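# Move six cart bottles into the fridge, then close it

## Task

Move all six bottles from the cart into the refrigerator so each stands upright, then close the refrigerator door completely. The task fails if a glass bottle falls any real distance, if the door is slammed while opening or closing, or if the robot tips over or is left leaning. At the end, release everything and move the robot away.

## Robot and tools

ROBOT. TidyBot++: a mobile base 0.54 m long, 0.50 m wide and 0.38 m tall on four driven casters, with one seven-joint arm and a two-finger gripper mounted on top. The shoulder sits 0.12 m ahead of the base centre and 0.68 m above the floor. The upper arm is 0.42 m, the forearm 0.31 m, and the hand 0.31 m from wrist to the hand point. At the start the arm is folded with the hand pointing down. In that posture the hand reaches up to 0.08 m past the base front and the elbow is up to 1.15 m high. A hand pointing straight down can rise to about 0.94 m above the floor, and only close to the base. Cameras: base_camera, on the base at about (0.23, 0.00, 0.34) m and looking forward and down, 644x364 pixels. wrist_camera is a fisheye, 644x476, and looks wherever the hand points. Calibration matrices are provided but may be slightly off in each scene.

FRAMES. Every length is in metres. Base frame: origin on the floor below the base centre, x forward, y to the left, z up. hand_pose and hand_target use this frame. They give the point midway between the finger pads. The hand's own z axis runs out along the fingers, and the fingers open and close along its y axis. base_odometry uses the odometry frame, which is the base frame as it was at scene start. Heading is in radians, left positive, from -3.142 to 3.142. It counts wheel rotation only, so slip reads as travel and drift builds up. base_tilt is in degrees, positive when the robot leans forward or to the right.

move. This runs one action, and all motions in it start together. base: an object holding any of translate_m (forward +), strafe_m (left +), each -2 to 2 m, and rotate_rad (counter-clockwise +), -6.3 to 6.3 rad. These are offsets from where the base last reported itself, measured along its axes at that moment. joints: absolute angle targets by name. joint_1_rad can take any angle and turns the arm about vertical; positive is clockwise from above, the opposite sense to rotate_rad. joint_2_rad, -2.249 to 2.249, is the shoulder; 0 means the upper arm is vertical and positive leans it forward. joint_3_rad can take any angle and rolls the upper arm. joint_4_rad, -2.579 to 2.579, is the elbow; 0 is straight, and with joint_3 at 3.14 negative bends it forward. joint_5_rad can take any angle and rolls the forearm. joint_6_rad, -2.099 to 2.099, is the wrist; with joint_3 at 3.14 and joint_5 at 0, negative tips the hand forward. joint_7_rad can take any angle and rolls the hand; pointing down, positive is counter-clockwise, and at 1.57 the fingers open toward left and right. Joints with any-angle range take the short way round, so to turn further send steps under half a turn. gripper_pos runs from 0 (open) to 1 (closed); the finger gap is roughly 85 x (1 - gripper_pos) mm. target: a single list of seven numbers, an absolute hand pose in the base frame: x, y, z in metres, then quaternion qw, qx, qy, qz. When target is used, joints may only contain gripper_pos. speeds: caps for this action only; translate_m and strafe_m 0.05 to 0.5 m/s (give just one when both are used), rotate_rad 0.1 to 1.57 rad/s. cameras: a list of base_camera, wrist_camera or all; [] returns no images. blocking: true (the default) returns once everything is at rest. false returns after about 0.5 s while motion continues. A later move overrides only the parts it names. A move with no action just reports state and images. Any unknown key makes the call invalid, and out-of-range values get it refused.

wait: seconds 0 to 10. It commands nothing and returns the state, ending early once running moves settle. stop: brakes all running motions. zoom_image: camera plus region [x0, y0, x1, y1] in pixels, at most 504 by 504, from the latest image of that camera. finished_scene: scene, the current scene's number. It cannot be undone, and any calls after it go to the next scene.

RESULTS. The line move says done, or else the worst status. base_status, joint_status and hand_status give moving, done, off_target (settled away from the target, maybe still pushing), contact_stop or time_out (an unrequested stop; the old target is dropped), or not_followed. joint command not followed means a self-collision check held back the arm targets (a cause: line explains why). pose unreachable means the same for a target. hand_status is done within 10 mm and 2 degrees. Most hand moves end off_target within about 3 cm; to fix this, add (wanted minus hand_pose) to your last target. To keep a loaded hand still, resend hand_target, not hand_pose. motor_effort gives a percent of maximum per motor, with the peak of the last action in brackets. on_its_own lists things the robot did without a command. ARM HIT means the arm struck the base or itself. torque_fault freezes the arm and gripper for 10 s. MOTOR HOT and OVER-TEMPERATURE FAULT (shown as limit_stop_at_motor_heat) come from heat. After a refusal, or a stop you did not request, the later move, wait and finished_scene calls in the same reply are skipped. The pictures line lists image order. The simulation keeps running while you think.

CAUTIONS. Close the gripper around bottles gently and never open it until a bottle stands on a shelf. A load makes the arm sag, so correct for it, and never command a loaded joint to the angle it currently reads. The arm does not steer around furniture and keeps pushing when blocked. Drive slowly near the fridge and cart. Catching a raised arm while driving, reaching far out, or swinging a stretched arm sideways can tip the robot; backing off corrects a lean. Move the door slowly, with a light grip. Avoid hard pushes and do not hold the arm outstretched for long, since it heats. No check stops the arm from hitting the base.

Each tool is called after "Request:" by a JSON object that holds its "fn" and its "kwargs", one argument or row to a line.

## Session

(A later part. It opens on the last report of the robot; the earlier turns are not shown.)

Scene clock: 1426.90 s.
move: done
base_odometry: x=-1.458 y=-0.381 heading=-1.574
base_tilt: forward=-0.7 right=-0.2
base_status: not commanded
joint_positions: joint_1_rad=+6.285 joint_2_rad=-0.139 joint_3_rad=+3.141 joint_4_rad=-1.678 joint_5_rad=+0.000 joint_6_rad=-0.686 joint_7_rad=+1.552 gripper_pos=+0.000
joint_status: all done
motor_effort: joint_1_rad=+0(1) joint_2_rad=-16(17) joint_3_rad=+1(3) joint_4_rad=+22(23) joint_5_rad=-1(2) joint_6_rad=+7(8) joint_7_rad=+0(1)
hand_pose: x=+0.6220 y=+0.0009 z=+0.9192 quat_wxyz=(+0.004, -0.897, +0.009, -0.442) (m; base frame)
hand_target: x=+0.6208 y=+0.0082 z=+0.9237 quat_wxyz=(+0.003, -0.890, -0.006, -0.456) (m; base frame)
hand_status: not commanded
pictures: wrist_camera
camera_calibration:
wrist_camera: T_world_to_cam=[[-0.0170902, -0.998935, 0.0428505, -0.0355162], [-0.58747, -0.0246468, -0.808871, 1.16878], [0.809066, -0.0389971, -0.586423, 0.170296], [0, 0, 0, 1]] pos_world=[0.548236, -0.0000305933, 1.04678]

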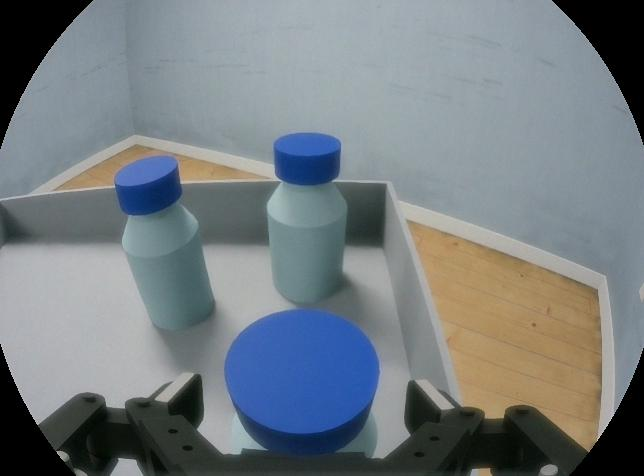

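Request:
{"fn": "move", "kwargs": {
  "joints": {"joint_1_rad": -0.012, "joint_2_rad": -0.16, "joint_3_rad": 3.14, "joint_4_rad": -1.79, "joint_5_rad": 0, "joint_6_rad": -0.555, "joint_7_rad": 1.57, "gripper_pos": 0.0},
  "cameras": ["wrist_camera"]
}}

Scene clock: 1435.33 s.
move: done
base_odometry: x=-1.458 y=-0.381 heading=-1.574
base_tilt: forward=-0.7 right=-0.2
base_status: not commanded
joint_positions: joint_1_rad=+6.285 joint_2_rad=-0.139 joint_3_rad=+3.141 joint_4_rad=-1.769 joint_5_rad=+0.000 joint_6_rad=-0.589 joint_7_rad=+1.552 gripper_pos=+0.000
joint_status: all done
motor_effort: joint_1_rad=+0(2) joint_2_rad=-16(17) joint_3_rad=+1(2) joint_4_rad=+21(23) joint_5_rad=-1(2) joint_6_rad=+8(9) joint_7_rad=+0(1)
hand_pose: x=+0.6227 y=+0.0009 z=+0.8919 quat_wxyz=(+0.004, -0.895, +0.009, -0.445) (m; base frame)
hand_target: x=+0.6201 y=+0.0082 z=+0.8992 quat_wxyz=(+0.003, -0.888, -0.006, -0.460) (m; base frame)
hand_status: not commanded
pictures: wrist_camera
camera_calibration:
wrist_camera: T_world_to_cam=[[-0.0173773, -0.998934, 0.0427579, -0.0340832], [-0.582786, -0.0246293, -0.812252, 1.14717], [0.81244, -0.0390335, -0.581737, 0.147417], [0, 0, 0, 1]] pos_world=[0.548197, -0.0000387066, 1.01901]

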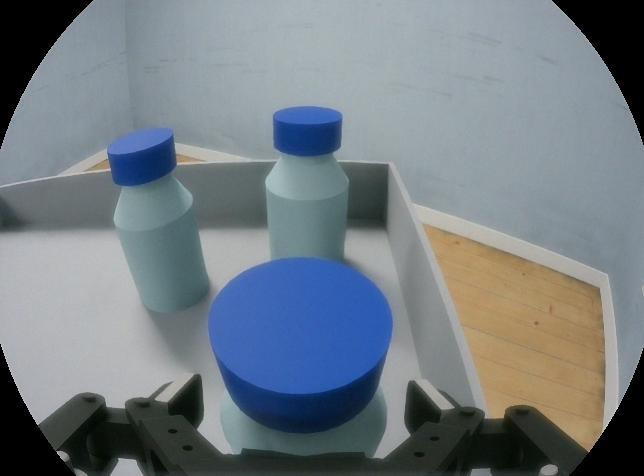

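Request:
{"fn": "move", "kwargs": {
  "joints": {"joint_1_rad": -0.012, "joint_2_rad": -0.16, "joint_3_rad": 3.14, "joint_4_rad": -1.873, "joint_5_rad": 0, "joint_6_rad": -0.462, "joint_7_rad": 1.57, "gripper_pos": 0.0},
  "cameras": ["wrist_camera"]
}}

Scene clock: 1441.60 s.
move: done
base_odometry: x=-1.458 y=-0.381 heading=-1.574
base_tilt: forward=-0.7 right=-0.2
base_status: not commanded
joint_positions: joint_1_rad=+6.285 joint_2_rad=-0.139 joint_3_rad=+3.141 joint_4_rad=-1.852 joint_5_rad=+0.000 joint_6_rad=-0.495 joint_7_rad=+1.552 gripper_pos=+0.000
joint_status: all done
motor_effort: joint_1_rad=+0(1) joint_2_rad=-15(17) joint_3_rad=+1(2) joint_4_rad=+21(22) joint_5_rad=-1(2) joint_6_rad=+7(9) joint_7_rad=+0(1)
hand_pose: x=+0.6221 y=+0.0009 z=+0.8686 quat_wxyz=(+0.004, -0.893, +0.009, -0.450) (m; base frame)
hand_target: x=+0.6193 y=+0.0082 z=+0.8758 quat_wxyz=(+0.003, -0.885, -0.006, -0.465) (m; base frame)
hand_status: not commanded
pictures: wrist_camera
camera_calibration:
wrist_camera: T_world_to_cam=[[-0.0178639, -0.998933, 0.0425882, -0.0326592], [-0.574209, -0.0246202, -0.818338, 1.12782], [0.818514, -0.0390733, -0.573157, 0.123172], [0, 0, 0, 1]] pos_world=[0.546205, -0.0000443644, 0.994927]

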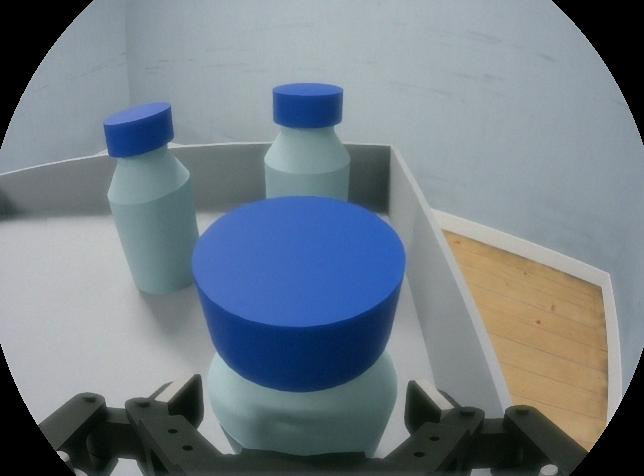

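Request:
{"fn": "move", "kwargs": {
  "joints": {"gripper_pos": 0.6},
  "cameras": ["wrist_camera"]
}}

Scene clock: 1444.17 s.
move: off_target
base_odometry: x=-1.458 y=-0.381 heading=-1.574
base_tilt: forward=-0.7 right=-0.2
base_status: not commanded
joint_positions: joint_1_rad=+6.284 joint_2_rad=-0.140 joint_3_rad=+3.141 joint_4_rad=-1.852 joint_5_rad=+0.000 joint_6_rad=-0.493 joint_7_rad=+1.552 gripper_pos=+0.244
joint_status: gripper_pos off_target (ended at +0.244, target +0.600)
motor_effort: joint_1_rad=+0(1) joint_2_rad=-15(17) joint_3_rad=+1(2) joint_4_rad=+21(23) joint_5_rad=-1(2) joint_6_rad=+8(9) joint_7_rad=+0(1)
hand_pose: x=+0.6222 y=+0.0010 z=+0.8696 quat_wxyz=(+0.004, -0.892, +0.009, -0.451) (m; base frame)
hand_target: x=+0.6193 y=+0.0082 z=+0.8758 quat_wxyz=(+0.003, -0.885, -0.006, -0.465) (m; base frame)
hand_status: not commanded
pictures: wrist_camera
camera_calibration:
wrist_camera: T_world_to_cam=[[-0.017623, -0.99894, 0.0425335, -0.0326114], [-0.571508, -0.0248415, -0.82022, 1.12871], [0.820407, -0.038763, -0.570464, 0.120143], [0, 0, 0, 1]] pos_world=[0.545924, 0.000119009, 0.995711]

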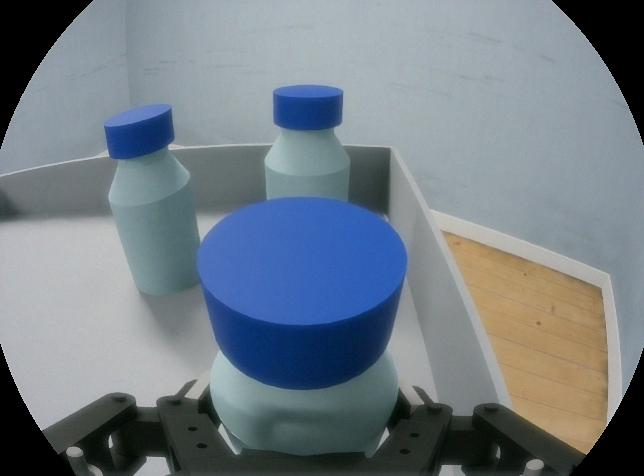

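Request:
{"fn": "move", "kwargs": {
  "joints": {"joint_1_rad": -0.012, "joint_2_rad": -0.18, "joint_3_rad": 3.14, "joint_4_rad": -1.643, "joint_5_rad": 0, "joint_6_rad": -0.7, "joint_7_rad": 1.57, "gripper_pos": 0.6},
  "cameras": []
}}

Request:
{"fn": "move", "kwargs": {
  "joints": {"joint_1_rad": -0.012, "joint_2_rad": -0.165, "joint_3_rad": 3.14, "joint_4_rad": -1.42, "joint_5_rad": 0, "joint_6_rad": -0.9, "joint_7_rad": 1.57, "gripper_pos": 0.6},
  "cameras": ["wrist_camera"]
}}

Scene clock: 1450.60 s.
move: off_target
base_odometry: x=-1.458 y=-0.381 heading=-1.574
base_tilt: forward=-0.7 right=-0.2
base_status: not commanded
joint_positions: joint_1_rad=+6.284 joint_2_rad=-0.140 joint_3_rad=+3.141 joint_4_rad=-1.682 joint_5_rad=+0.000 joint_6_rad=-0.668 joint_7_rad=+1.552 gripper_pos=+0.244
joint_status: joint_2_rad off_target (ended at -0.140, target -0.180); gripper_pos off_target (ended at +0.244, target +0.600); the others done
motor_effort: joint_1_rad=+1(2) joint_2_rad=-19(21) joint_3_rad=+1(2) joint_4_rad=+24(27) joint_5_rad=-1(2) joint_6_rad=+10(11) joint_7_rad=+0(1)
hand_pose: x=+0.6244 y=+0.0011 z=+0.9222 quat_wxyz=(+0.004, -0.893, +0.009, -0.450) (m; base frame)
hand_target: x=+0.6144 y=+0.0081 z=+0.9558 quat_wxyz=(+0.003, -0.883, -0.006, -0.470) (m; base frame)
hand_status: not commanded
pictures: none
No camera images: "cameras" was empty.

Scene clock: 1451.93 s.
move: off_target
base_odometry: x=-1.458 y=-0.381 heading=-1.574
base_tilt: forward=-0.7 right=-0.2
base_status: not commanded
joint_positions: joint_1_rad=+6.284 joint_2_rad=-0.140 joint_3_rad=+3.141 joint_4_rad=-1.460 joint_5_rad=+0.000 joint_6_rad=-0.867 joint_7_rad=+1.552 gripper_pos=+0.244
joint_status: joint_4_rad off_target (ended at -1.460, target -1.420); gripper_pos off_target (ended at +0.244, target +0.600); the others done
motor_effort: joint_1_rad=+0(1) joint_2_rad=-18(21) joint_3_rad=+1(2) joint_4_rad=+24(26) joint_5_rad=-1(2) joint_6_rad=+10(11) joint_7_rad=+0(1)
hand_pose: x=+0.6187 y=+0.0011 z=+0.9965 quat_wxyz=(+0.004, -0.888, +0.009, -0.459) (m; base frame)
hand_target: x=+0.6083 y=+0.0081 z=+1.0228 quat_wxyz=(+0.003, -0.881, -0.006, -0.473) (m; base frame)
hand_status: not commanded
pictures: wrist_camera
camera_calibration:
wrist_camera: T_world_to_cam=[[-0.0182338, -0.998941, 0.0422321, -0.0373443], [-0.556627, -0.024946, -0.830388, 1.23171], [0.830562, -0.0386486, -0.555583, 0.174221], [0, 0, 0, 1]] pos_world=[0.540219, 0.000154904, 1.12117]

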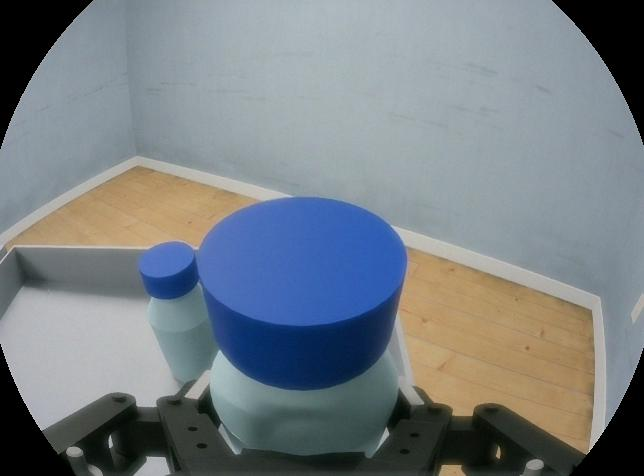

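Request:
{"fn": "move", "kwargs": {
  "base": {"translate_m": -0.381, "strafe_m": 0.458},
  "joints": {"joint_1_rad": -0.012, "joint_2_rad": -0.46, "joint_3_rad": 3.14, "joint_4_rad": -1.416, "joint_5_rad": 0, "joint_6_rad": -1.21, "joint_7_rad": 1.57, "gripper_pos": 0.6},
  "speeds": {"translate_m": 0.35},
  "cameras": ["wrist_camera"]
}}

Scene clock: 1477.40 s.
move: off_target
base_odometry: x=-0.999 y=-0.002 heading=-1.574
base_tilt: forward=-0.7 right=-0.2
base_status: done
joint_positions: joint_1_rad=+6.284 joint_2_rad=-0.444 joint_3_rad=+3.141 joint_4_rad=-1.451 joint_5_rad=+0.000 joint_6_rad=-1.181 joint_7_rad=+1.552 gripper_pos=+0.244
joint_status: gripper_pos off_target (ended at +0.244, target +0.600); the others done
motor_effort: joint_1_rad=+0(2) joint_2_rad=-5(24) joint_3_rad=+2(3) joint_4_rad=+22(25) joint_5_rad=-1(3) joint_6_rad=+10(11) joint_7_rad=+0(1)
hand_pose: x=+0.4578 y=+0.0016 z=+1.0499 quat_wxyz=(+0.004, -0.888, +0.008, -0.459) (m; base frame)
hand_target: x=+0.4467 y=+0.0060 z=+1.0656 quat_wxyz=(+0.003, -0.883, -0.006, -0.469) (m; base frame)
hand_status: not commanded
pictures: wrist_camera
camera_calibration:
wrist_camera: T_world_to_cam=[[-0.0174419, -0.998943, 0.0425382, -0.0427545], [-0.556689, -0.0256379, -0.830325, 1.18645], [0.830538, -0.038163, -0.555653, 0.337649], [0, 0, 0, 1]] pos_world=[0.379305, 0.000594393, 1.17457]

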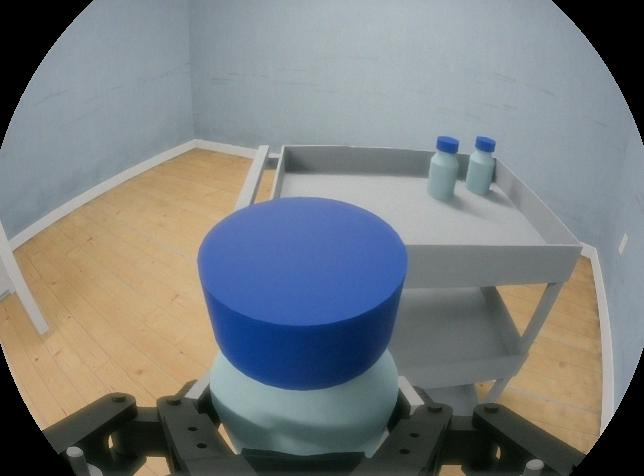

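Request:
{"fn": "move", "kwargs": {
  "base": {"translate_m": 0.65, "strafe_m": 1.176, "rotate_rad": 0.988},
  "speeds": {"rotate_rad": 0.8},
  "cameras": []
}}

Request:
{"fn": "move", "kwargs": {
  "base": {"translate_m": 0.37},
  "joints": {"joint_1_rad": 0.0, "joint_2_rad": 0.085, "joint_3_rad": 3.14, "joint_4_rad": -1.0, "joint_5_rad": 0, "joint_6_rad": -1.066, "joint_7_rad": 1.57, "gripper_pos": 0.6},
  "speeds": {"translate_m": 0.25},
  "cameras": ["wrist_camera", "base_camera"]
}}

Scene clock: 1488.40 s.
move: done
base_odometry: x=+0.176 y=-0.655 heading=-0.585
base_tilt: forward=-0.7 right=-0.2
base_status: done
joint_positions: joint_1_rad=+6.283 joint_2_rad=-0.444 joint_3_rad=+3.144 joint_4_rad=-1.451 joint_5_rad=+0.000 joint_6_rad=-1.183 joint_7_rad=+1.552 gripper_pos=+0.244
joint_status: not commanded
motor_effort: joint_1_rad=+0(1) joint_2_rad=-5(8) joint_3_rad=+2(4) joint_4_rad=+21(24) joint_5_rad=-1(3) joint_6_rad=+10(11) joint_7_rad=+0(1)
hand_pose: x=+0.4573 y=+0.0003 z=+1.0494 quat_wxyz=(+0.004, -0.889, +0.010, -0.458) (m; base frame)
hand_target: x=+0.4467 y=+0.0060 z=+1.0656 quat_wxyz=(+0.003, -0.883, -0.006, -0.469) (m; base frame)
hand_status: not commanded
pictures: none
No camera images: "cameras" was empty.

Scene clock: 1490.70 s.
move: off_target
base_odometry: x=+0.484 y=-0.859 heading=-0.584
base_tilt: forward=-0.7 right=-0.2
base_status: done
joint_positions: joint_1_rad=+6.283 joint_2_rad=+0.106 joint_3_rad=+3.144 joint_4_rad=-1.044 joint_5_rad=+0.000 joint_6_rad=-1.109 joint_7_rad=+1.552 gripper_pos=+0.244
joint_status: joint_4_rad off_target (ended at -1.044, target -1.000); gripper_pos off_target (ended at +0.244, target +0.600); the others done
motor_effort: joint_1_rad=+0(1) joint_2_rad=-27(31) joint_3_rad=+1(3) joint_4_rad=+23(24) joint_5_rad=-1(2) joint_6_rad=+10(12) joint_7_rad=+0(1)
hand_pose: x=+0.6909 y=+0.0001 z=+1.0305 quat_wxyz=(+0.003, -0.904, +0.010, -0.427) (m; base frame)
hand_target: x=+0.6930 y=+0.0022 z=+1.0772 quat_wxyz=(+0.001, -0.880, +0.000, -0.475) (m; base frame)
hand_status: not commanded
pictures: base_camera, wrist_camera
camera_calibration:
wrist_camera: T_world_to_cam=[[-0.0168201, -0.998901, 0.0437581, -0.0410013], [-0.615549, -0.0241425, -0.787729, 1.29684], [0.787919, -0.040185, -0.614466, 0.223272], [0, 0, 0, 1]] pos_world=[0.621661, -0.000674971, 1.16055]

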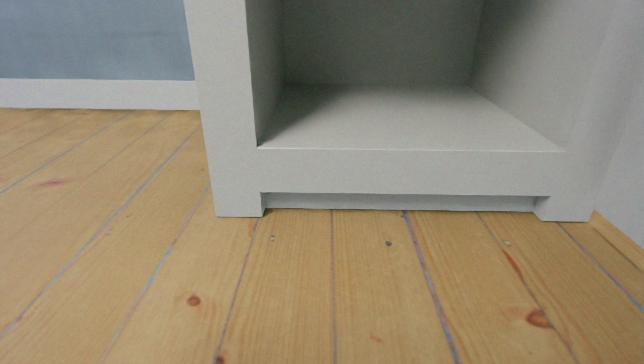

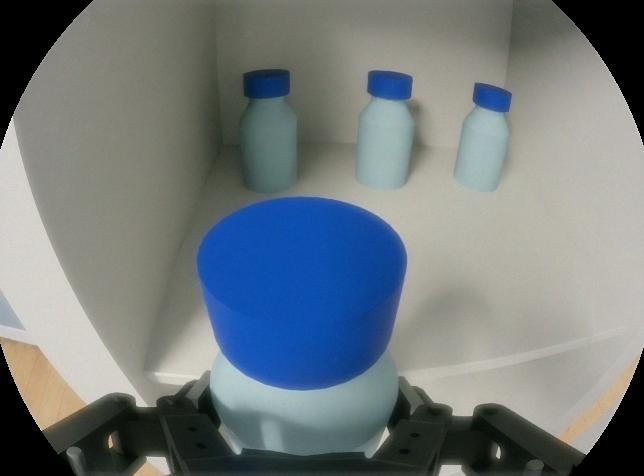

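Request:
{"fn": "move", "kwargs": {
  "base": {"strafe_m": 0.032},
  "joints": {"joint_1_rad": 0.0, "joint_2_rad": 0.085, "joint_3_rad": 3.14, "joint_4_rad": -0.95, "joint_5_rad": 0, "joint_6_rad": -1.066, "joint_7_rad": 1.57, "gripper_pos": 0.6},
  "speeds": {"strafe_m": 0.1},
  "cameras": ["wrist_camera", "base_camera"]
}}

Scene clock: 1515.80 s.
move: off_target
base_odometry: x=+0.502 y=-0.832 heading=-0.585
base_tilt: forward=-0.7 right=-0.2
base_status: done
joint_positions: joint_1_rad=+6.282 joint_2_rad=+0.106 joint_3_rad=+3.141 joint_4_rad=-0.987 joint_5_rad=+0.000 joint_6_rad=-1.106 joint_7_rad=+1.552 gripper_pos=+0.244
joint_status: gripper_pos off_target (ended at +0.244, target +0.600); the others done
motor_effort: joint_1_rad=+1(4) joint_2_rad=-27(29) joint_3_rad=+1(3) joint_4_rad=+23(25) joint_5_rad=-1(2) joint_6_rad=+10(10) joint_7_rad=+0(1)
hand_pose: x=+0.6947 y=+0.0021 z=+1.0615 quat_wxyz=(+0.005, -0.891, +0.008, -0.454) (m; base frame)
hand_target: x=+0.6936 y=+0.0022 z=+1.1041 quat_wxyz=(+0.001, -0.868, +0.000, -0.497) (m; base frame)
hand_status: not commanded
pictures: base_camera, wrist_camera
camera_calibration:
wrist_camera: T_world_to_cam=[[-0.0158338, -0.99897, 0.0425138, -0.039703], [-0.566613, -0.0260683, -0.823571, 1.32773], [0.823832, -0.0371292, -0.565617, 0.162609], [0, 0, 0, 1]] pos_world=[0.617718, 0.000987071, 1.18714]

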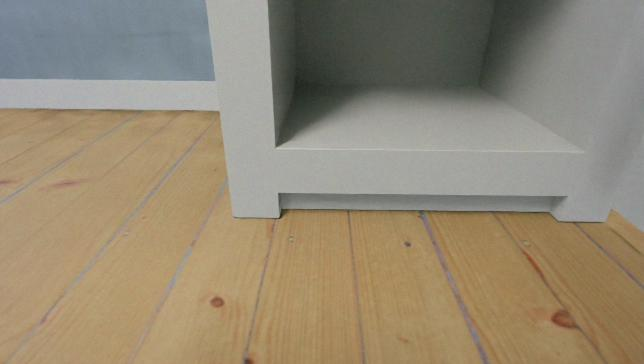

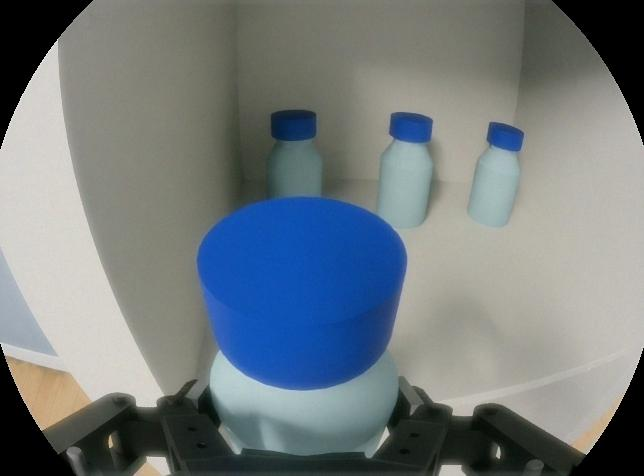

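Request:
{"fn": "move", "kwargs": {
  "base": {"translate_m": 0.18},
  "speeds": {"translate_m": 0.15},
  "cameras": ["wrist_camera", "base_camera"]
}}

Scene clock: 1528.07 s.
move: done
base_odometry: x=+0.652 y=-0.932 heading=-0.584
base_tilt: forward=-0.7 right=-0.2
base_status: done
joint_positions: joint_1_rad=+6.282 joint_2_rad=+0.112 joint_3_rad=+3.141 joint_4_rad=-0.987 joint_5_rad=+0.000 joint_6_rad=-1.105 joint_7_rad=+1.552 gripper_pos=+0.244
joint_status: not commanded
motor_effort: joint_1_rad=+0(1) joint_2_rad=-27(31) joint_3_rad=+1(2) joint_4_rad=+23(24) joint_5_rad=-1(1) joint_6_rad=+10(11) joint_7_rad=+0(1)
hand_pose: x=+0.6971 y=+0.0021 z=+1.0587 quat_wxyz=(+0.005, -0.892, +0.008, -0.452) (m; base frame)
hand_target: x=+0.6936 y=+0.0022 z=+1.1041 quat_wxyz=(+0.001, -0.868, +0.000, -0.497) (m; base frame)
hand_status: not commanded
pictures: base_camera, wrist_camera
camera_calibration:
wrist_camera: T_world_to_cam=[[-0.0156492, -0.99897, 0.0425854, -0.0397462], [-0.570186, -0.0260708, -0.821102, 1.32663], [0.821366, -0.0371312, -0.569191, 0.164513], [0, 0, 0, 1]] pos_world=[0.620677, 0.000989572, 1.18463]

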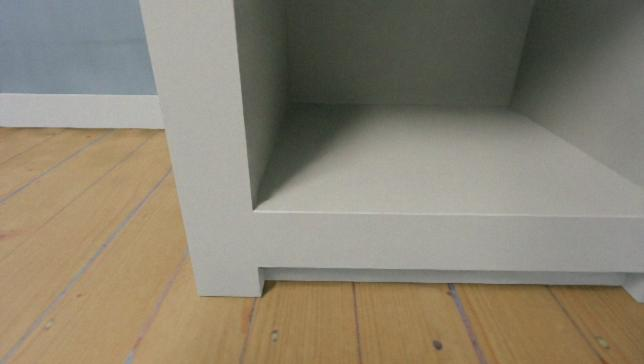

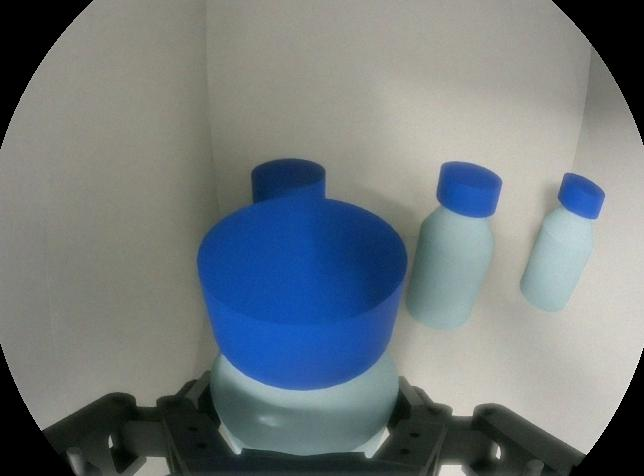

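Request:
{"fn": "move", "kwargs": {
  "joints": {"joint_1_rad": 0.0, "joint_2_rad": 0.08, "joint_3_rad": 3.14, "joint_4_rad": -1.06, "joint_5_rad": 0, "joint_6_rad": -0.995, "joint_7_rad": 1.57, "gripper_pos": 0.6},
  "cameras": []
}}

Request:
{"fn": "move", "kwargs": {
  "joints": {"joint_1_rad": 0.0, "joint_2_rad": 0.077, "joint_3_rad": 3.14, "joint_4_rad": -1.12, "joint_5_rad": 0, "joint_6_rad": -0.938, "joint_7_rad": 1.57, "gripper_pos": 0.6},
  "cameras": ["wrist_camera"]
}}

Scene clock: 1543.87 s.
move: off_target
base_odometry: x=+0.652 y=-0.932 heading=-0.584
base_tilt: forward=-0.7 right=-0.2
base_status: not commanded
joint_positions: joint_1_rad=+6.282 joint_2_rad=+0.112 joint_3_rad=+3.141 joint_4_rad=-1.059 joint_5_rad=+0.000 joint_6_rad=-1.042 joint_7_rad=+1.552 gripper_pos=+0.244
joint_status: gripper_pos off_target (ended at +0.244, target +0.600); the others done
motor_effort: joint_1_rad=+0(1) joint_2_rad=-27(29) joint_3_rad=+1(2) joint_4_rad=+23(25) joint_5_rad=-1(2) joint_6_rad=+9(11) joint_7_rad=+0(2)
hand_pose: x=+0.7050 y=+0.0021 z=+1.0360 quat_wxyz=(+0.005, -0.894, +0.008, -0.448) (m; base frame)
hand_target: x=+0.7013 y=+0.0022 z=+1.0661 quat_wxyz=(+0.001, -0.876, +0.000, -0.482) (m; base frame)
hand_status: not commanded
pictures: none
No camera images: "cameras" was empty.

Scene clock: 1544.90 s.
move: off_target
base_odometry: x=+0.652 y=-0.932 heading=-0.584
base_tilt: forward=-0.7 right=-0.2
base_status: not commanded
joint_positions: joint_1_rad=+6.282 joint_2_rad=+0.112 joint_3_rad=+3.141 joint_4_rad=-1.116 joint_5_rad=+0.000 joint_6_rad=-0.983 joint_7_rad=+1.552 gripper_pos=+0.244
joint_status: gripper_pos off_target (ended at +0.244, target +0.600); the others done
motor_effort: joint_1_rad=+1(1) joint_2_rad=-28(29) joint_3_rad=+1(2) joint_4_rad=+23(25) joint_5_rad=-1(2) joint_6_rad=+10(11) joint_7_rad=+1(1)
hand_pose: x=+0.7118 y=+0.0021 z=+1.0193 quat_wxyz=(+0.005, -0.894, +0.008, -0.448) (m; base frame)
hand_target: x=+0.7070 y=+0.0022 z=+1.0497 quat_wxyz=(+0.001, -0.876, +0.000, -0.482) (m; base frame)
hand_status: not commanded
pictures: wrist_camera
camera_calibration:
wrist_camera: T_world_to_cam=[[-0.0153447, -0.99897, 0.0427026, -0.0381641], [-0.576651, -0.0260482, -0.816575, 1.30264], [0.816847, -0.0371546, -0.575657, 0.139864], [0, 0, 0, 1]] pos_world=[0.636334, 0.00100321, 1.14585]

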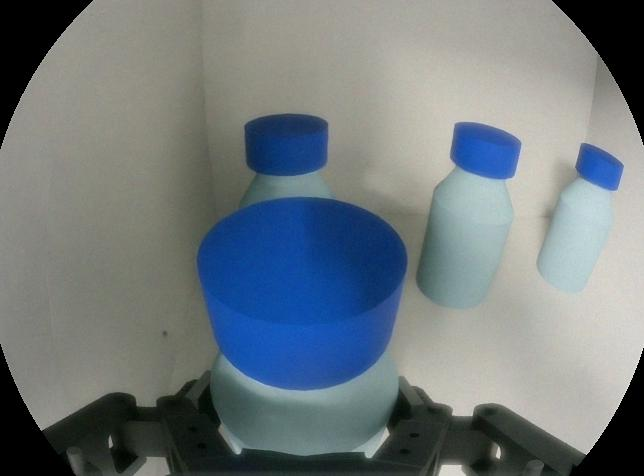

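Request:
{"fn": "move", "kwargs": {
  "joints": {"joint_1_rad": 0.0, "joint_2_rad": 0.075, "joint_3_rad": 3.14, "joint_4_rad": -1.143, "joint_5_rad": 0, "joint_6_rad": -0.912, "joint_7_rad": 1.57, "gripper_pos": 0.6},
  "cameras": []
}}

Request:
{"fn": "move", "kwargs": {
  "joints": {"joint_1_rad": 0.0, "joint_2_rad": 0.074, "joint_3_rad": 3.14, "joint_4_rad": -1.157, "joint_5_rad": 0, "joint_6_rad": -0.898, "joint_7_rad": 1.57, "gripper_pos": 0.6},
  "cameras": []
}}

Request:
{"fn": "move", "kwargs": {
  "joints": {"joint_1_rad": 0.0, "joint_2_rad": 0.073, "joint_3_rad": 3.14, "joint_4_rad": -1.171, "joint_5_rad": 0, "joint_6_rad": -0.885, "joint_7_rad": 1.57, "gripper_pos": 0.6},
  "cameras": ["wrist_camera"]
}}

Scene clock: 1552.17 s.
move: off_target
base_odometry: x=+0.652 y=-0.932 heading=-0.584
base_tilt: forward=-0.7 right=-0.2
base_status: not commanded
joint_positions: joint_1_rad=+6.282 joint_2_rad=+0.112 joint_3_rad=+3.141 joint_4_rad=-1.138 joint_5_rad=+0.000 joint_6_rad=-0.955 joint_7_rad=+1.552 gripper_pos=+0.244
joint_status: gripper_pos off_target (ended at +0.244, target +0.600); the others done
motor_effort: joint_1_rad=+0(1) joint_2_rad=-28(29) joint_3_rad=+2(2) joint_4_rad=+23(25) joint_5_rad=-1(2) joint_6_rad=+10(11) joint_7_rad=+0(1)
hand_pose: x=+0.7152 y=+0.0021 z=+1.0146 quat_wxyz=(+0.005, -0.892, +0.008, -0.451) (m; base frame)
hand_target: x=+0.7094 y=+0.0023 z=+1.0449 quat_wxyz=(+0.001, -0.875, +0.000, -0.484) (m; base frame)
hand_status: not commanded
pictures: none
No camera images: "cameras" was empty.

Scene clock: 1552.73 s.
move: off_target
base_odometry: x=+0.652 y=-0.932 heading=-0.584
base_tilt: forward=-0.7 right=-0.2
base_status: not commanded
joint_positions: joint_1_rad=+6.282 joint_2_rad=+0.112 joint_3_rad=+3.141 joint_4_rad=-1.151 joint_5_rad=+0.000 joint_6_rad=-0.941 joint_7_rad=+1.552 gripper_pos=+0.244
joint_status: gripper_pos off_target (ended at +0.244, target +0.600); the others done
motor_effort: joint_1_rad=+0(1) joint_2_rad=-28(30) joint_3_rad=+1(2) joint_4_rad=+24(25) joint_5_rad=-1(2) joint_6_rad=+9(10) joint_7_rad=+0(1)
hand_pose: x=+0.7166 y=+0.0021 z=+1.0109 quat_wxyz=(+0.005, -0.892, +0.008, -0.452) (m; base frame)
hand_target: x=+0.7105 y=+0.0023 z=+1.0413 quat_wxyz=(+0.001, -0.875, +0.000, -0.485) (m; base frame)
hand_status: not commanded
pictures: none
No camera images: "cameras" was empty.

Scene clock: 1553.30 s.
move: off_target
base_odometry: x=+0.652 y=-0.932 heading=-0.584
base_tilt: forward=-0.7 right=-0.2
base_status: not commanded
joint_positions: joint_1_rad=+6.282 joint_2_rad=+0.112 joint_3_rad=+3.141 joint_4_rad=-1.164 joint_5_rad=+0.000 joint_6_rad=-0.928 joint_7_rad=+1.552 gripper_pos=+0.244
joint_status: joint_2_rad off_target (ended at +0.112, target +0.073); gripper_pos off_target (ended at +0.244, target +0.600); the others done
motor_effort: joint_1_rad=+0(1) joint_2_rad=-28(29) joint_3_rad=+1(2) joint_4_rad=+24(24) joint_5_rad=-1(1) joint_6_rad=+10(10) joint_7_rad=+0(1)
hand_pose: x=+0.7177 y=+0.0021 z=+1.0066 quat_wxyz=(+0.005, -0.892, +0.008, -0.451) (m; base frame)
hand_target: x=+0.7114 y=+0.0023 z=+1.0375 quat_wxyz=(+0.001, -0.875, +0.000, -0.485) (m; base frame)
hand_status: not commanded
pictures: wrist_camera
camera_calibration:
wrist_camera: T_world_to_cam=[[-0.0156396, -0.99897, 0.0425887, -0.0372009], [-0.571281, -0.0260295, -0.820342, 1.29564], [0.820605, -0.03716, -0.570286, 0.11961], [0, 0, 0, 1]] pos_world=[0.64144, 0.00100693, 1.13266]

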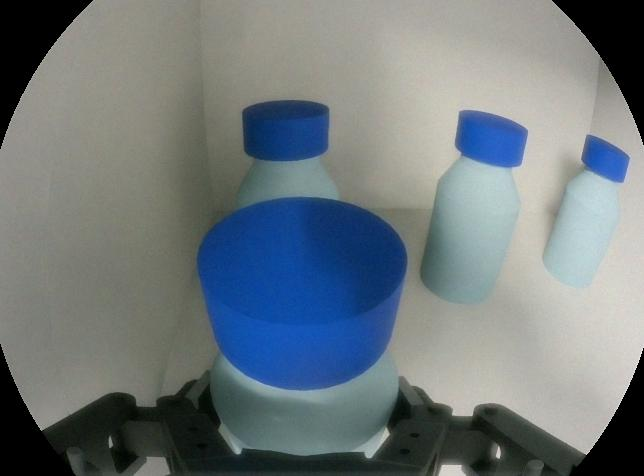

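Request:
{"fn": "move", "kwargs": {
  "joints": {"joint_1_rad": 0.0, "joint_2_rad": 0.071, "joint_3_rad": 3.14, "joint_4_rad": -1.185, "joint_5_rad": 0, "joint_6_rad": -0.873, "joint_7_rad": 1.57, "gripper_pos": 0.6},
  "cameras": []
}}

Request:
{"fn": "move", "kwargs": {
  "joints": {"joint_1_rad": 0.0, "joint_2_rad": 0.069, "joint_3_rad": 3.14, "joint_4_rad": -1.21, "joint_5_rad": 0, "joint_6_rad": -0.847, "joint_7_rad": 1.57, "gripper_pos": 0.6},
  "cameras": []
}}

Scene clock: 1558.93 s.
move: off_target
base_odometry: x=+0.652 y=-0.932 heading=-0.584
base_tilt: forward=-0.7 right=-0.2
base_status: not commanded
joint_positions: joint_1_rad=+6.282 joint_2_rad=+0.111 joint_3_rad=+3.141 joint_4_rad=-1.173 joint_5_rad=+0.000 joint_6_rad=-0.915 joint_7_rad=+1.552 gripper_pos=+0.244
joint_status: joint_2_rad off_target (ended at +0.111, target +0.071); gripper_pos off_target (ended at +0.244, target +0.600); the others done
motor_effort: joint_1_rad=+0(1) joint_2_rad=-27(29) joint_3_rad=+1(2) joint_4_rad=+23(24) joint_5_rad=-1(3) joint_6_rad=+10(11) joint_7_rad=+0(1)
hand_pose: x=+0.7189 y=+0.0021 z=+1.0065 quat_wxyz=(+0.005, -0.891, +0.008, -0.454) (m; base frame)
hand_target: x=+0.7118 y=+0.0023 z=+1.0340 quat_wxyz=(+0.001, -0.875, +0.000, -0.485) (m; base frame)
hand_status: not commanded
pictures: none
No camera images: "cameras" was empty.

Scene clock: 1559.53 s.
move: off_target
base_odometry: x=+0.652 y=-0.932 heading=-0.584
base_tilt: forward=-0.7 right=-0.2
base_status: not commanded
joint_positions: joint_1_rad=+6.282 joint_2_rad=+0.104 joint_3_rad=+3.141 joint_4_rad=-1.192 joint_5_rad=+0.000 joint_6_rad=-0.889 joint_7_rad=+1.552 gripper_pos=+0.244
joint_status: gripper_pos off_target (ended at +0.244, target +0.600); the others done
motor_effort: joint_1_rad=+0(1) joint_2_rad=-24(27) joint_3_rad=+1(2) joint_4_rad=+23(23) joint_5_rad=-1(3) joint_6_rad=+10(10) joint_7_rad=+1(1)
hand_pose: x=+0.7195 y=+0.0021 z=+1.0065 quat_wxyz=(+0.005, -0.888, +0.008, -0.461) (m; base frame)
hand_target: x=+0.7136 y=+0.0023 z=+1.0279 quat_wxyz=(+0.001, -0.874, +0.000, -0.486) (m; base frame)
hand_status: not commanded
pictures: none
No camera images: "cameras" was empty.

Request:
{"fn": "move", "kwargs": {
  "joints": {"gripper_pos": 0.0},
  "cameras": []
}}

Request:
{"fn": "move", "kwargs": {
  "base": {"translate_m": -0.18},
  "speeds": {"translate_m": 0.2},
  "cameras": ["wrist_camera"]
}}

Scene clock: 1563.97 s.
move: done
base_odometry: x=+0.652 y=-0.932 heading=-0.584
base_tilt: forward=-0.7 right=-0.2
base_status: not commanded
joint_positions: joint_1_rad=+6.282 joint_2_rad=+0.103 joint_3_rad=+3.141 joint_4_rad=-1.192 joint_5_rad=+0.000 joint_6_rad=-0.874 joint_7_rad=+1.552 gripper_pos=+0.000
joint_status: all done
motor_effort: joint_1_rad=+0(1) joint_2_rad=-24(28) joint_3_rad=+1(2) joint_4_rad=+21(23) joint_5_rad=-1(1) joint_6_rad=+7(10) joint_7_rad=+1(1)
hand_pose: x=+0.7220 y=+0.0021 z=+1.0102 quat_wxyz=(+0.005, -0.884, +0.008, -0.467) (m; base frame)
hand_target: x=+0.7136 y=+0.0023 z=+1.0279 quat_wxyz=(+0.001, -0.874, +0.000, -0.486) (m; base frame)
hand_status: not commanded
pictures: none
No camera images: "cameras" was empty.

Scene clock: 1565.63 s.
move: done
base_odometry: x=+0.502 y=-0.832 heading=-0.584
base_tilt: forward=-0.7 right=-0.2
base_status: done
joint_positions: joint_1_rad=+6.282 joint_2_rad=+0.087 joint_3_rad=+3.141 joint_4_rad=-1.192 joint_5_rad=+0.000 joint_6_rad=-0.873 joint_7_rad=+1.552 gripper_pos=+0.000
joint_status: not commanded
motor_effort: joint_1_rad=+0(3) joint_2_rad=-24(29) joint_3_rad=+1(3) joint_4_rad=+21(22) joint_5_rad=-1(2) joint_6_rad=+7(8) joint_7_rad=+0(1)
hand_pose: x=+0.7168 y=+0.0020 z=+1.0200 quat_wxyz=(+0.005, -0.880, +0.008, -0.474) (m; base frame)
hand_target: x=+0.7136 y=+0.0023 z=+1.0279 quat_wxyz=(+0.001, -0.874, +0.000, -0.486) (m; base frame)
hand_status: not commanded
pictures: wrist_camera
camera_calibration:
wrist_camera: T_world_to_cam=[[-0.0179366, -0.998971, 0.041656, -0.0352466], [-0.527838, -0.0259229, -0.848949, 1.30416], [0.849155, -0.0372148, -0.52683, 0.0632551], [0, 0, 0, 1]] pos_world=[0.634042, 0.000951336, 1.14196]

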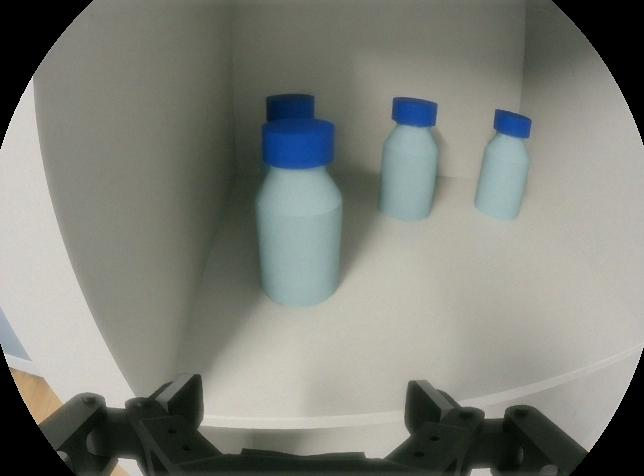

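Request:
{"fn": "move", "kwargs": {
  "base": {"translate_m": -0.369, "strafe_m": -0.134},
  "joints": {"joint_1_rad": -0.012, "joint_2_rad": -0.484, "joint_3_rad": 3.14, "joint_4_rad": -1.54, "joint_5_rad": 0, "joint_6_rad": -1.11, "joint_7_rad": 1.57},
  "cameras": []
}}

Request:
{"fn": "move", "kwargs": {
  "base": {"translate_m": -1.514, "strafe_m": -0.353, "rotate_rad": -0.988},
  "speeds": {"rotate_rad": 0.8},
  "cameras": ["base_camera"]
}}

Scene clock: 1619.80 s.
move: done
base_odometry: x=+0.120 y=-0.740 heading=-0.585
base_tilt: forward=-0.7 right=-0.2
base_status: done
joint_positions: joint_1_rad=+6.282 joint_2_rad=-0.482 joint_3_rad=+3.141 joint_4_rad=-1.513 joint_5_rad=+0.000 joint_6_rad=-1.065 joint_7_rad=+1.552 gripper_pos=+0.000
joint_status: all done
motor_effort: joint_1_rad=+0(2) joint_2_rad=-2(29) joint_3_rad=+2(3) joint_4_rad=+19(23) joint_5_rad=-1(2) joint_6_rad=+8(9) joint_7_rad=+0(1)
hand_pose: x=+0.4631 y=+0.0019 z=+1.0602 quat_wxyz=(+0.005, -0.866, +0.008, -0.499) (m; base frame)
hand_target: x=+0.4545 y=+0.0061 z=+1.0345 quat_wxyz=(+0.003, -0.883, -0.006, -0.469) (m; base frame)
hand_status: not commanded
pictures: none
No camera images: "cameras" was empty.

Scene clock: 1624.20 s.
move: done
base_odometry: x=-1.337 y=-0.199 heading=-1.574
base_tilt: forward=-0.7 right=-0.2
base_status: done
joint_positions: joint_1_rad=+6.282 joint_2_rad=-0.481 joint_3_rad=+3.140 joint_4_rad=-1.515 joint_5_rad=+0.000 joint_6_rad=-1.066 joint_7_rad=+1.552 gripper_pos=+0.000
joint_status: not commanded
motor_effort: joint_1_rad=+1(1) joint_2_rad=-2(5) joint_3_rad=+1(4) joint_4_rad=+19(21) joint_5_rad=-1(2) joint_6_rad=+8(9) joint_7_rad=+0(1)
hand_pose: x=+0.4632 y=+0.0025 z=+1.0583 quat_wxyz=(+0.005, -0.867, +0.007, -0.498) (m; base frame)
hand_target: x=+0.4545 y=+0.0061 z=+1.0345 quat_wxyz=(+0.003, -0.883, -0.006, -0.469) (m; base frame)
hand_status: not commanded
pictures: base_camera

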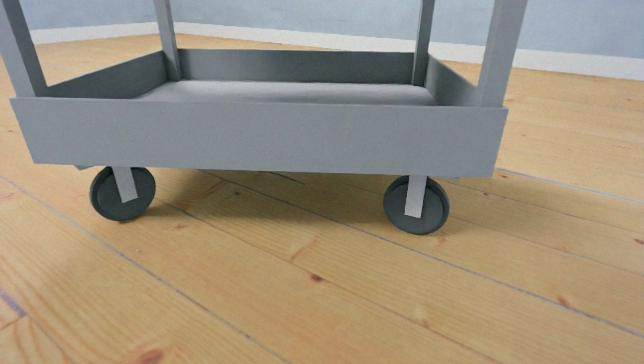

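Request:
{"fn": "move", "kwargs": {
  "base": {"translate_m": 0.13},
  "joints": {"joint_1_rad": -0.008, "joint_2_rad": 0.042, "joint_3_rad": 3.14, "joint_4_rad": -1.29, "joint_5_rad": 0, "joint_6_rad": -0.795, "joint_7_rad": 1.57},
  "speeds": {"translate_m": 0.2},
  "cameras": ["wrist_camera"]
}}

Scene clock: 1641.73 s.
move: done
base_odometry: x=-1.338 y=-0.329 heading=-1.574
base_tilt: forward=-0.7 right=-0.2
base_status: done
joint_positions: joint_1_rad=+6.282 joint_2_rad=+0.036 joint_3_rad=+3.140 joint_4_rad=-1.317 joint_5_rad=+0.000 joint_6_rad=-0.831 joint_7_rad=+1.552 gripper_pos=+0.000
joint_status: all done
motor_effort: joint_1_rad=+1(2) joint_2_rad=-22(25) joint_3_rad=+1(3) joint_4_rad=+21(22) joint_5_rad=-1(2) joint_6_rad=+7(9) joint_7_rad=+0(2)
hand_pose: x=+0.6955 y=+0.0029 z=+0.9912 quat_wxyz=(+0.005, -0.887, +0.007, -0.461) (m; base frame)
hand_target: x=+0.7064 y=+0.0070 z=+1.0122 quat_wxyz=(+0.003, -0.874, -0.004, -0.486) (m; base frame)
hand_status: not commanded
pictures: wrist_camera
camera_calibration:
wrist_camera: T_world_to_cam=[[-0.0151689, -0.998995, 0.0421879, -0.0360465], [-0.553485, -0.0267496, -0.832429, 1.26995], [0.832721, -0.0359774, -0.552523, 0.103038], [0, 0, 0, 1]] pos_world=[0.616547, 0.00166733, 1.11559]

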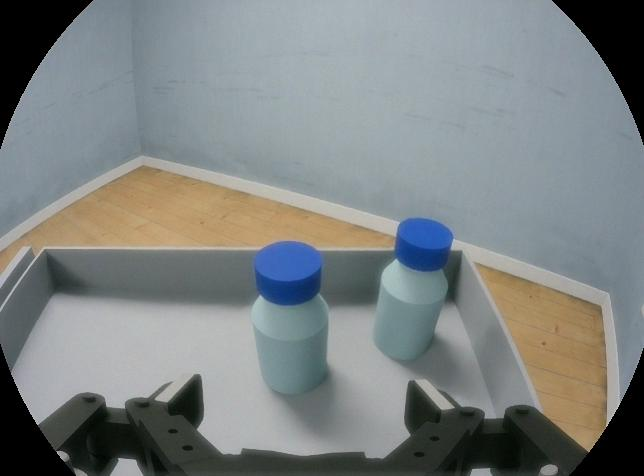

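Request:
{"fn": "move", "kwargs": {
  "base": {"translate_m": 0.132, "strafe_m": 0.0125},
  "speeds": {"translate_m": 0.15},
  "cameras": ["wrist_camera"]
}}

Scene clock: 1654.53 s.
move: done
base_odometry: x=-1.326 y=-0.462 heading=-1.574
base_tilt: forward=-0.7 right=-0.2
base_status: done
joint_positions: joint_1_rad=+6.282 joint_2_rad=+0.041 joint_3_rad=+3.140 joint_4_rad=-1.316 joint_5_rad=+0.000 joint_6_rad=-0.826 joint_7_rad=+1.552 gripper_pos=+0.000
joint_status: not commanded
motor_effort: joint_1_rad=+0(2) joint_2_rad=-22(25) joint_3_rad=+1(3) joint_4_rad=+21(22) joint_5_rad=-1(1) joint_6_rad=+7(9) joint_7_rad=+0(1)
hand_pose: x=+0.6981 y=+0.0029 z=+0.9902 quat_wxyz=(+0.005, -0.887, +0.007, -0.461) (m; base frame)
hand_target: x=+0.7064 y=+0.0070 z=+1.0122 quat_wxyz=(+0.003, -0.874, -0.004, -0.486) (m; base frame)
hand_status: not commanded
pictures: wrist_camera
camera_calibration:
wrist_camera: T_world_to_cam=[[-0.0152164, -0.998995, 0.0421611, -0.0359014], [-0.552583, -0.0267399, -0.833029, 1.2705], [0.833319, -0.0359732, -0.551621, 0.0990217], [0, 0, 0, 1]] pos_world=[0.618995, 0.00167001, 1.1145]

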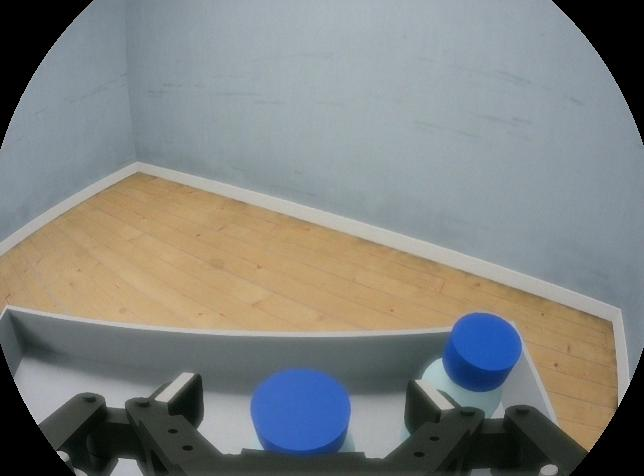

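Request:
{"fn": "move", "kwargs": {
  "base": {"translate_m": 0.0215, "strafe_m": 0.0015},
  "speeds": {"translate_m": 0.1},
  "cameras": []
}}

Request:
{"fn": "move", "kwargs": {
  "joints": {"joint_1_rad": -0.008, "joint_2_rad": 0.03, "joint_3_rad": 3.14, "joint_4_rad": -1.531, "joint_5_rad": 0, "joint_6_rad": -0.612, "joint_7_rad": 1.57, "gripper_pos": 0.0},
  "cameras": ["wrist_camera"]
}}

Scene clock: 1667.60 s.
move: done
base_odometry: x=-1.324 y=-0.483 heading=-1.575
base_tilt: forward=-0.7 right=-0.2
base_status: done
joint_positions: joint_1_rad=+6.282 joint_2_rad=+0.050 joint_3_rad=+3.140 joint_4_rad=-1.315 joint_5_rad=+0.000 joint_6_rad=-0.823 joint_7_rad=+1.552 gripper_pos=+0.000
joint_status: not commanded
motor_effort: joint_1_rad=+1(2) joint_2_rad=-22(26) joint_3_rad=+1(3) joint_4_rad=+22(22) joint_5_rad=-1(1) joint_6_rad=+8(8) joint_7_rad=+0(1)
hand_pose: x=+0.7014 y=+0.0029 z=+0.9862 quat_wxyz=(+0.005, -0.888, +0.007, -0.459) (m; base frame)
hand_target: x=+0.7064 y=+0.0070 z=+1.0122 quat_wxyz=(+0.003, -0.874, -0.004, -0.486) (m; base frame)
hand_status: not commanded
pictures: none
No camera images: "cameras" was empty.

Scene clock: 1668.93 s.
move: done
base_odometry: x=-1.324 y=-0.483 heading=-1.575
base_tilt: forward=-0.7 right=-0.2
base_status: not commanded
joint_positions: joint_1_rad=+6.282 joint_2_rad=+0.050 joint_3_rad=+3.140 joint_4_rad=-1.509 joint_5_rad=+0.000 joint_6_rad=-0.647 joint_7_rad=+1.552 gripper_pos=+0.000
joint_status: all done
motor_effort: joint_1_rad=+0(1) joint_2_rad=-23(25) joint_3_rad=+1(2) joint_4_rad=+21(23) joint_5_rad=-1(2) joint_6_rad=+7(8) joint_7_rad=+1(1)
hand_pose: x=+0.7048 y=+0.0029 z=+0.9214 quat_wxyz=(+0.005, -0.892, +0.007, -0.451) (m; base frame)
hand_target: x=+0.7024 y=+0.0069 z=+0.9291 quat_wxyz=(+0.002, -0.885, -0.004, -0.466) (m; base frame)
hand_status: not commanded
pictures: wrist_camera
camera_calibration:
wrist_camera: T_world_to_cam=[[-0.0142296, -0.998993, 0.0425411, -0.0339036], [-0.571675, -0.0267778, -0.820043, 1.21837], [0.820357, -0.0359886, -0.570719, 0.0822044], [0, 0, 0, 1]] pos_world=[0.628595, 0.00171442, 1.04748]

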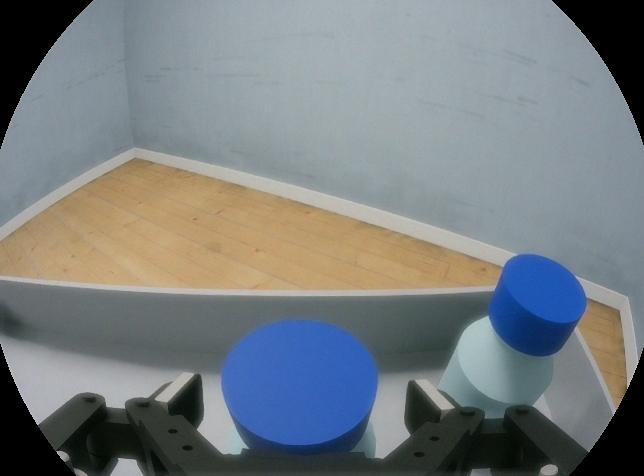

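Request:
{"fn": "move", "kwargs": {
  "joints": {"joint_1_rad": -0.012, "joint_2_rad": 0.033, "joint_3_rad": 3.14, "joint_4_rad": -1.61, "joint_5_rad": 0, "joint_6_rad": -0.527, "joint_7_rad": 1.57, "gripper_pos": 0.0},
  "cameras": ["wrist_camera"]
}}

Scene clock: 1676.47 s.
move: done
base_odometry: x=-1.324 y=-0.483 heading=-1.575
base_tilt: forward=-0.7 right=-0.2
base_status: not commanded
joint_positions: joint_1_rad=+6.282 joint_2_rad=+0.050 joint_3_rad=+3.140 joint_4_rad=-1.589 joint_5_rad=+0.000 joint_6_rad=-0.560 joint_7_rad=+1.552 gripper_pos=+0.000
joint_status: all done
motor_effort: joint_1_rad=+0(2) joint_2_rad=-23(25) joint_3_rad=+1(3) joint_4_rad=+21(22) joint_5_rad=-1(2) joint_6_rad=+8(8) joint_7_rad=+0(2)
hand_pose: x=+0.7054 y=+0.0029 z=+0.8979 quat_wxyz=(+0.005, -0.891, +0.007, -0.454) (m; base frame)
hand_target: x=+0.7034 y=+0.0093 z=+0.9041 quat_wxyz=(+0.003, -0.884, -0.006, -0.467) (m; base frame)
hand_status: not commanded
pictures: wrist_camera
camera_calibration:
wrist_camera: T_world_to_cam=[[-0.0145214, -0.998994, 0.0424238, -0.0325723], [-0.565957, -0.0267657, -0.824, 1.19899], [0.824307, -0.0359757, -0.565, 0.0604202], [0, 0, 0, 1]] pos_world=[0.6283, 0.00172592, 1.02349]

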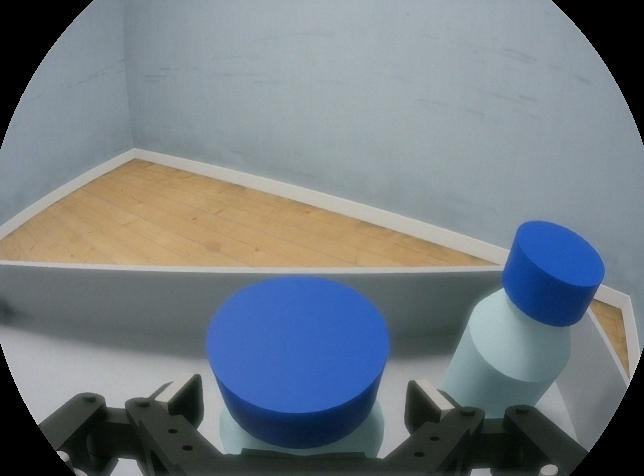

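Request:
{"fn": "move", "kwargs": {
  "base": {"strafe_m": 0.003},
  "speeds": {"strafe_m": 0.05},
  "cameras": []
}}

Request:
{"fn": "move", "kwargs": {
  "joints": {"joint_1_rad": -0.012, "joint_2_rad": 0.035, "joint_3_rad": 3.14, "joint_4_rad": -1.705, "joint_5_rad": 0, "joint_6_rad": -0.432, "joint_7_rad": 1.57, "gripper_pos": 0.0},
  "cameras": ["wrist_camera"]
}}

Scene clock: 1682.57 s.
move: done
base_odometry: x=-1.322 y=-0.483 heading=-1.575
base_tilt: forward=-0.7 right=-0.2
base_status: done
joint_positions: joint_1_rad=+6.280 joint_2_rad=+0.050 joint_3_rad=+3.140 joint_4_rad=-1.589 joint_5_rad=+0.000 joint_6_rad=-0.560 joint_7_rad=+1.552 gripper_pos=+0.000
joint_status: not commanded
motor_effort: joint_1_rad=+0(5) joint_2_rad=-22(25) joint_3_rad=+1(5) joint_4_rad=+21(22) joint_5_rad=-1(2) joint_6_rad=+8(8) joint_7_rad=+0(1)
hand_pose: x=+0.7054 y=+0.0040 z=+0.8980 quat_wxyz=(+0.005, -0.891, +0.006, -0.454) (m; base frame)
hand_target: x=+0.7034 y=+0.0093 z=+0.9041 quat_wxyz=(+0.003, -0.884, -0.006, -0.467) (m; base frame)
hand_status: not commanded
pictures: none
No camera images: "cameras" was empty.

Scene clock: 1683.73 s.
move: done
base_odometry: x=-1.322 y=-0.483 heading=-1.575
base_tilt: forward=-0.7 right=-0.2
base_status: not commanded
joint_positions: joint_1_rad=+6.280 joint_2_rad=+0.050 joint_3_rad=+3.140 joint_4_rad=-1.684 joint_5_rad=+0.000 joint_6_rad=-0.466 joint_7_rad=+1.552 gripper_pos=+0.000
joint_status: all done
motor_effort: joint_1_rad=+0(2) joint_2_rad=-23(25) joint_3_rad=+1(2) joint_4_rad=+21(23) joint_5_rad=-1(2) joint_6_rad=+7(9) joint_7_rad=+1(1)
hand_pose: x=+0.7017 y=+0.0040 z=+0.8679 quat_wxyz=(+0.005, -0.891, +0.006, -0.454) (m; base frame)
hand_target: x=+0.7002 y=+0.0092 z=+0.8733 quat_wxyz=(+0.003, -0.885, -0.006, -0.466) (m; base frame)
hand_status: not commanded
pictures: wrist_camera
camera_calibration:
wrist_camera: T_world_to_cam=[[-0.0126485, -0.999019, 0.0424429, -0.0316209], [-0.566883, -0.0278015, -0.823329, 1.17229], [0.823701, -0.034474, -0.565975, 0.047791], [0, 0, 0, 1]] pos_world=[0.624783, 0.00264904, 0.993568]

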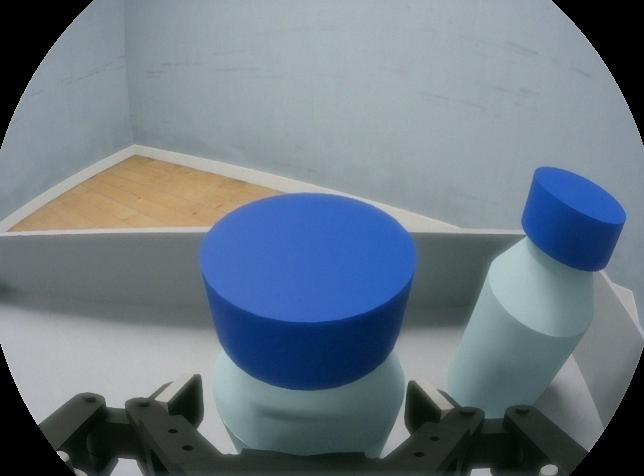

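Request:
{"fn": "move", "kwargs": {
  "joints": {"gripper_pos": 0.6},
  "cameras": []
}}

Request:
{"fn": "move", "kwargs": {
  "joints": {"joint_1_rad": -0.012, "joint_2_rad": 0.03, "joint_3_rad": 3.14, "joint_4_rad": -1.473, "joint_5_rad": 0, "joint_6_rad": -0.675, "joint_7_rad": 1.57, "gripper_pos": 0.6},
  "cameras": ["wrist_camera"]
}}

Scene clock: 1689.00 s.
move: off_target
base_odometry: x=-1.322 y=-0.483 heading=-1.575
base_tilt: forward=-0.7 right=-0.2
base_status: not commanded
joint_positions: joint_1_rad=+6.280 joint_2_rad=+0.048 joint_3_rad=+3.141 joint_4_rad=-1.684 joint_5_rad=+0.000 joint_6_rad=-0.463 joint_7_rad=+1.552 gripper_pos=+0.243
joint_status: gripper_pos off_target (ended at +0.243, target +0.600)
motor_effort: joint_1_rad=+0(3) joint_2_rad=-22(23) joint_3_rad=+1(2) joint_4_rad=+21(23) joint_5_rad=-2(3) joint_6_rad=+8(9) joint_7_rad=+0(1)
hand_pose: x=+0.7020 y=+0.0036 z=+0.8692 quat_wxyz=(+0.005, -0.890, +0.007, -0.455) (m; base frame)
hand_target: x=+0.7002 y=+0.0092 z=+0.8733 quat_wxyz=(+0.003, -0.885, -0.006, -0.466) (m; base frame)
hand_status: not commanded
pictures: none
No camera images: "cameras" was empty.

Scene clock: 1690.50 s.
move: off_target
base_odometry: x=-1.322 y=-0.483 heading=-1.575
base_tilt: forward=-0.7 right=-0.2
base_status: not commanded
joint_positions: joint_1_rad=+6.280 joint_2_rad=+0.054 joint_3_rad=+3.141 joint_4_rad=-1.513 joint_5_rad=+0.000 joint_6_rad=-0.644 joint_7_rad=+1.552 gripper_pos=+0.243
joint_status: joint_4_rad off_target (ended at -1.513, target -1.473); gripper_pos off_target (ended at +0.243, target +0.600); the others done
motor_effort: joint_1_rad=+0(1) joint_2_rad=-26(29) joint_3_rad=+1(2) joint_4_rad=+26(26) joint_5_rad=-1(3) joint_6_rad=+10(11) joint_7_rad=+0(2)
hand_pose: x=+0.7056 y=+0.0036 z=+0.9174 quat_wxyz=(+0.005, -0.894, +0.007, -0.449) (m; base frame)
hand_target: x=+0.7008 y=+0.0093 z=+0.9461 quat_wxyz=(+0.003, -0.886, -0.006, -0.463) (m; base frame)
hand_status: not commanded
pictures: wrist_camera
camera_calibration:
wrist_camera: T_world_to_cam=[[-0.0128117, -0.999008, 0.0426491, -0.0341096], [-0.575761, -0.0275018, -0.817155, 1.21586], [0.817518, -0.0350248, -0.574838, 0.0850944], [0, 0, 0, 1]] pos_world=[0.630041, 0.00234295, 1.04392]

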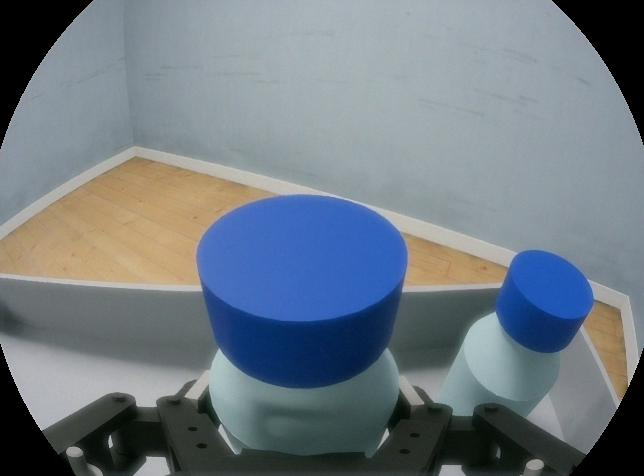

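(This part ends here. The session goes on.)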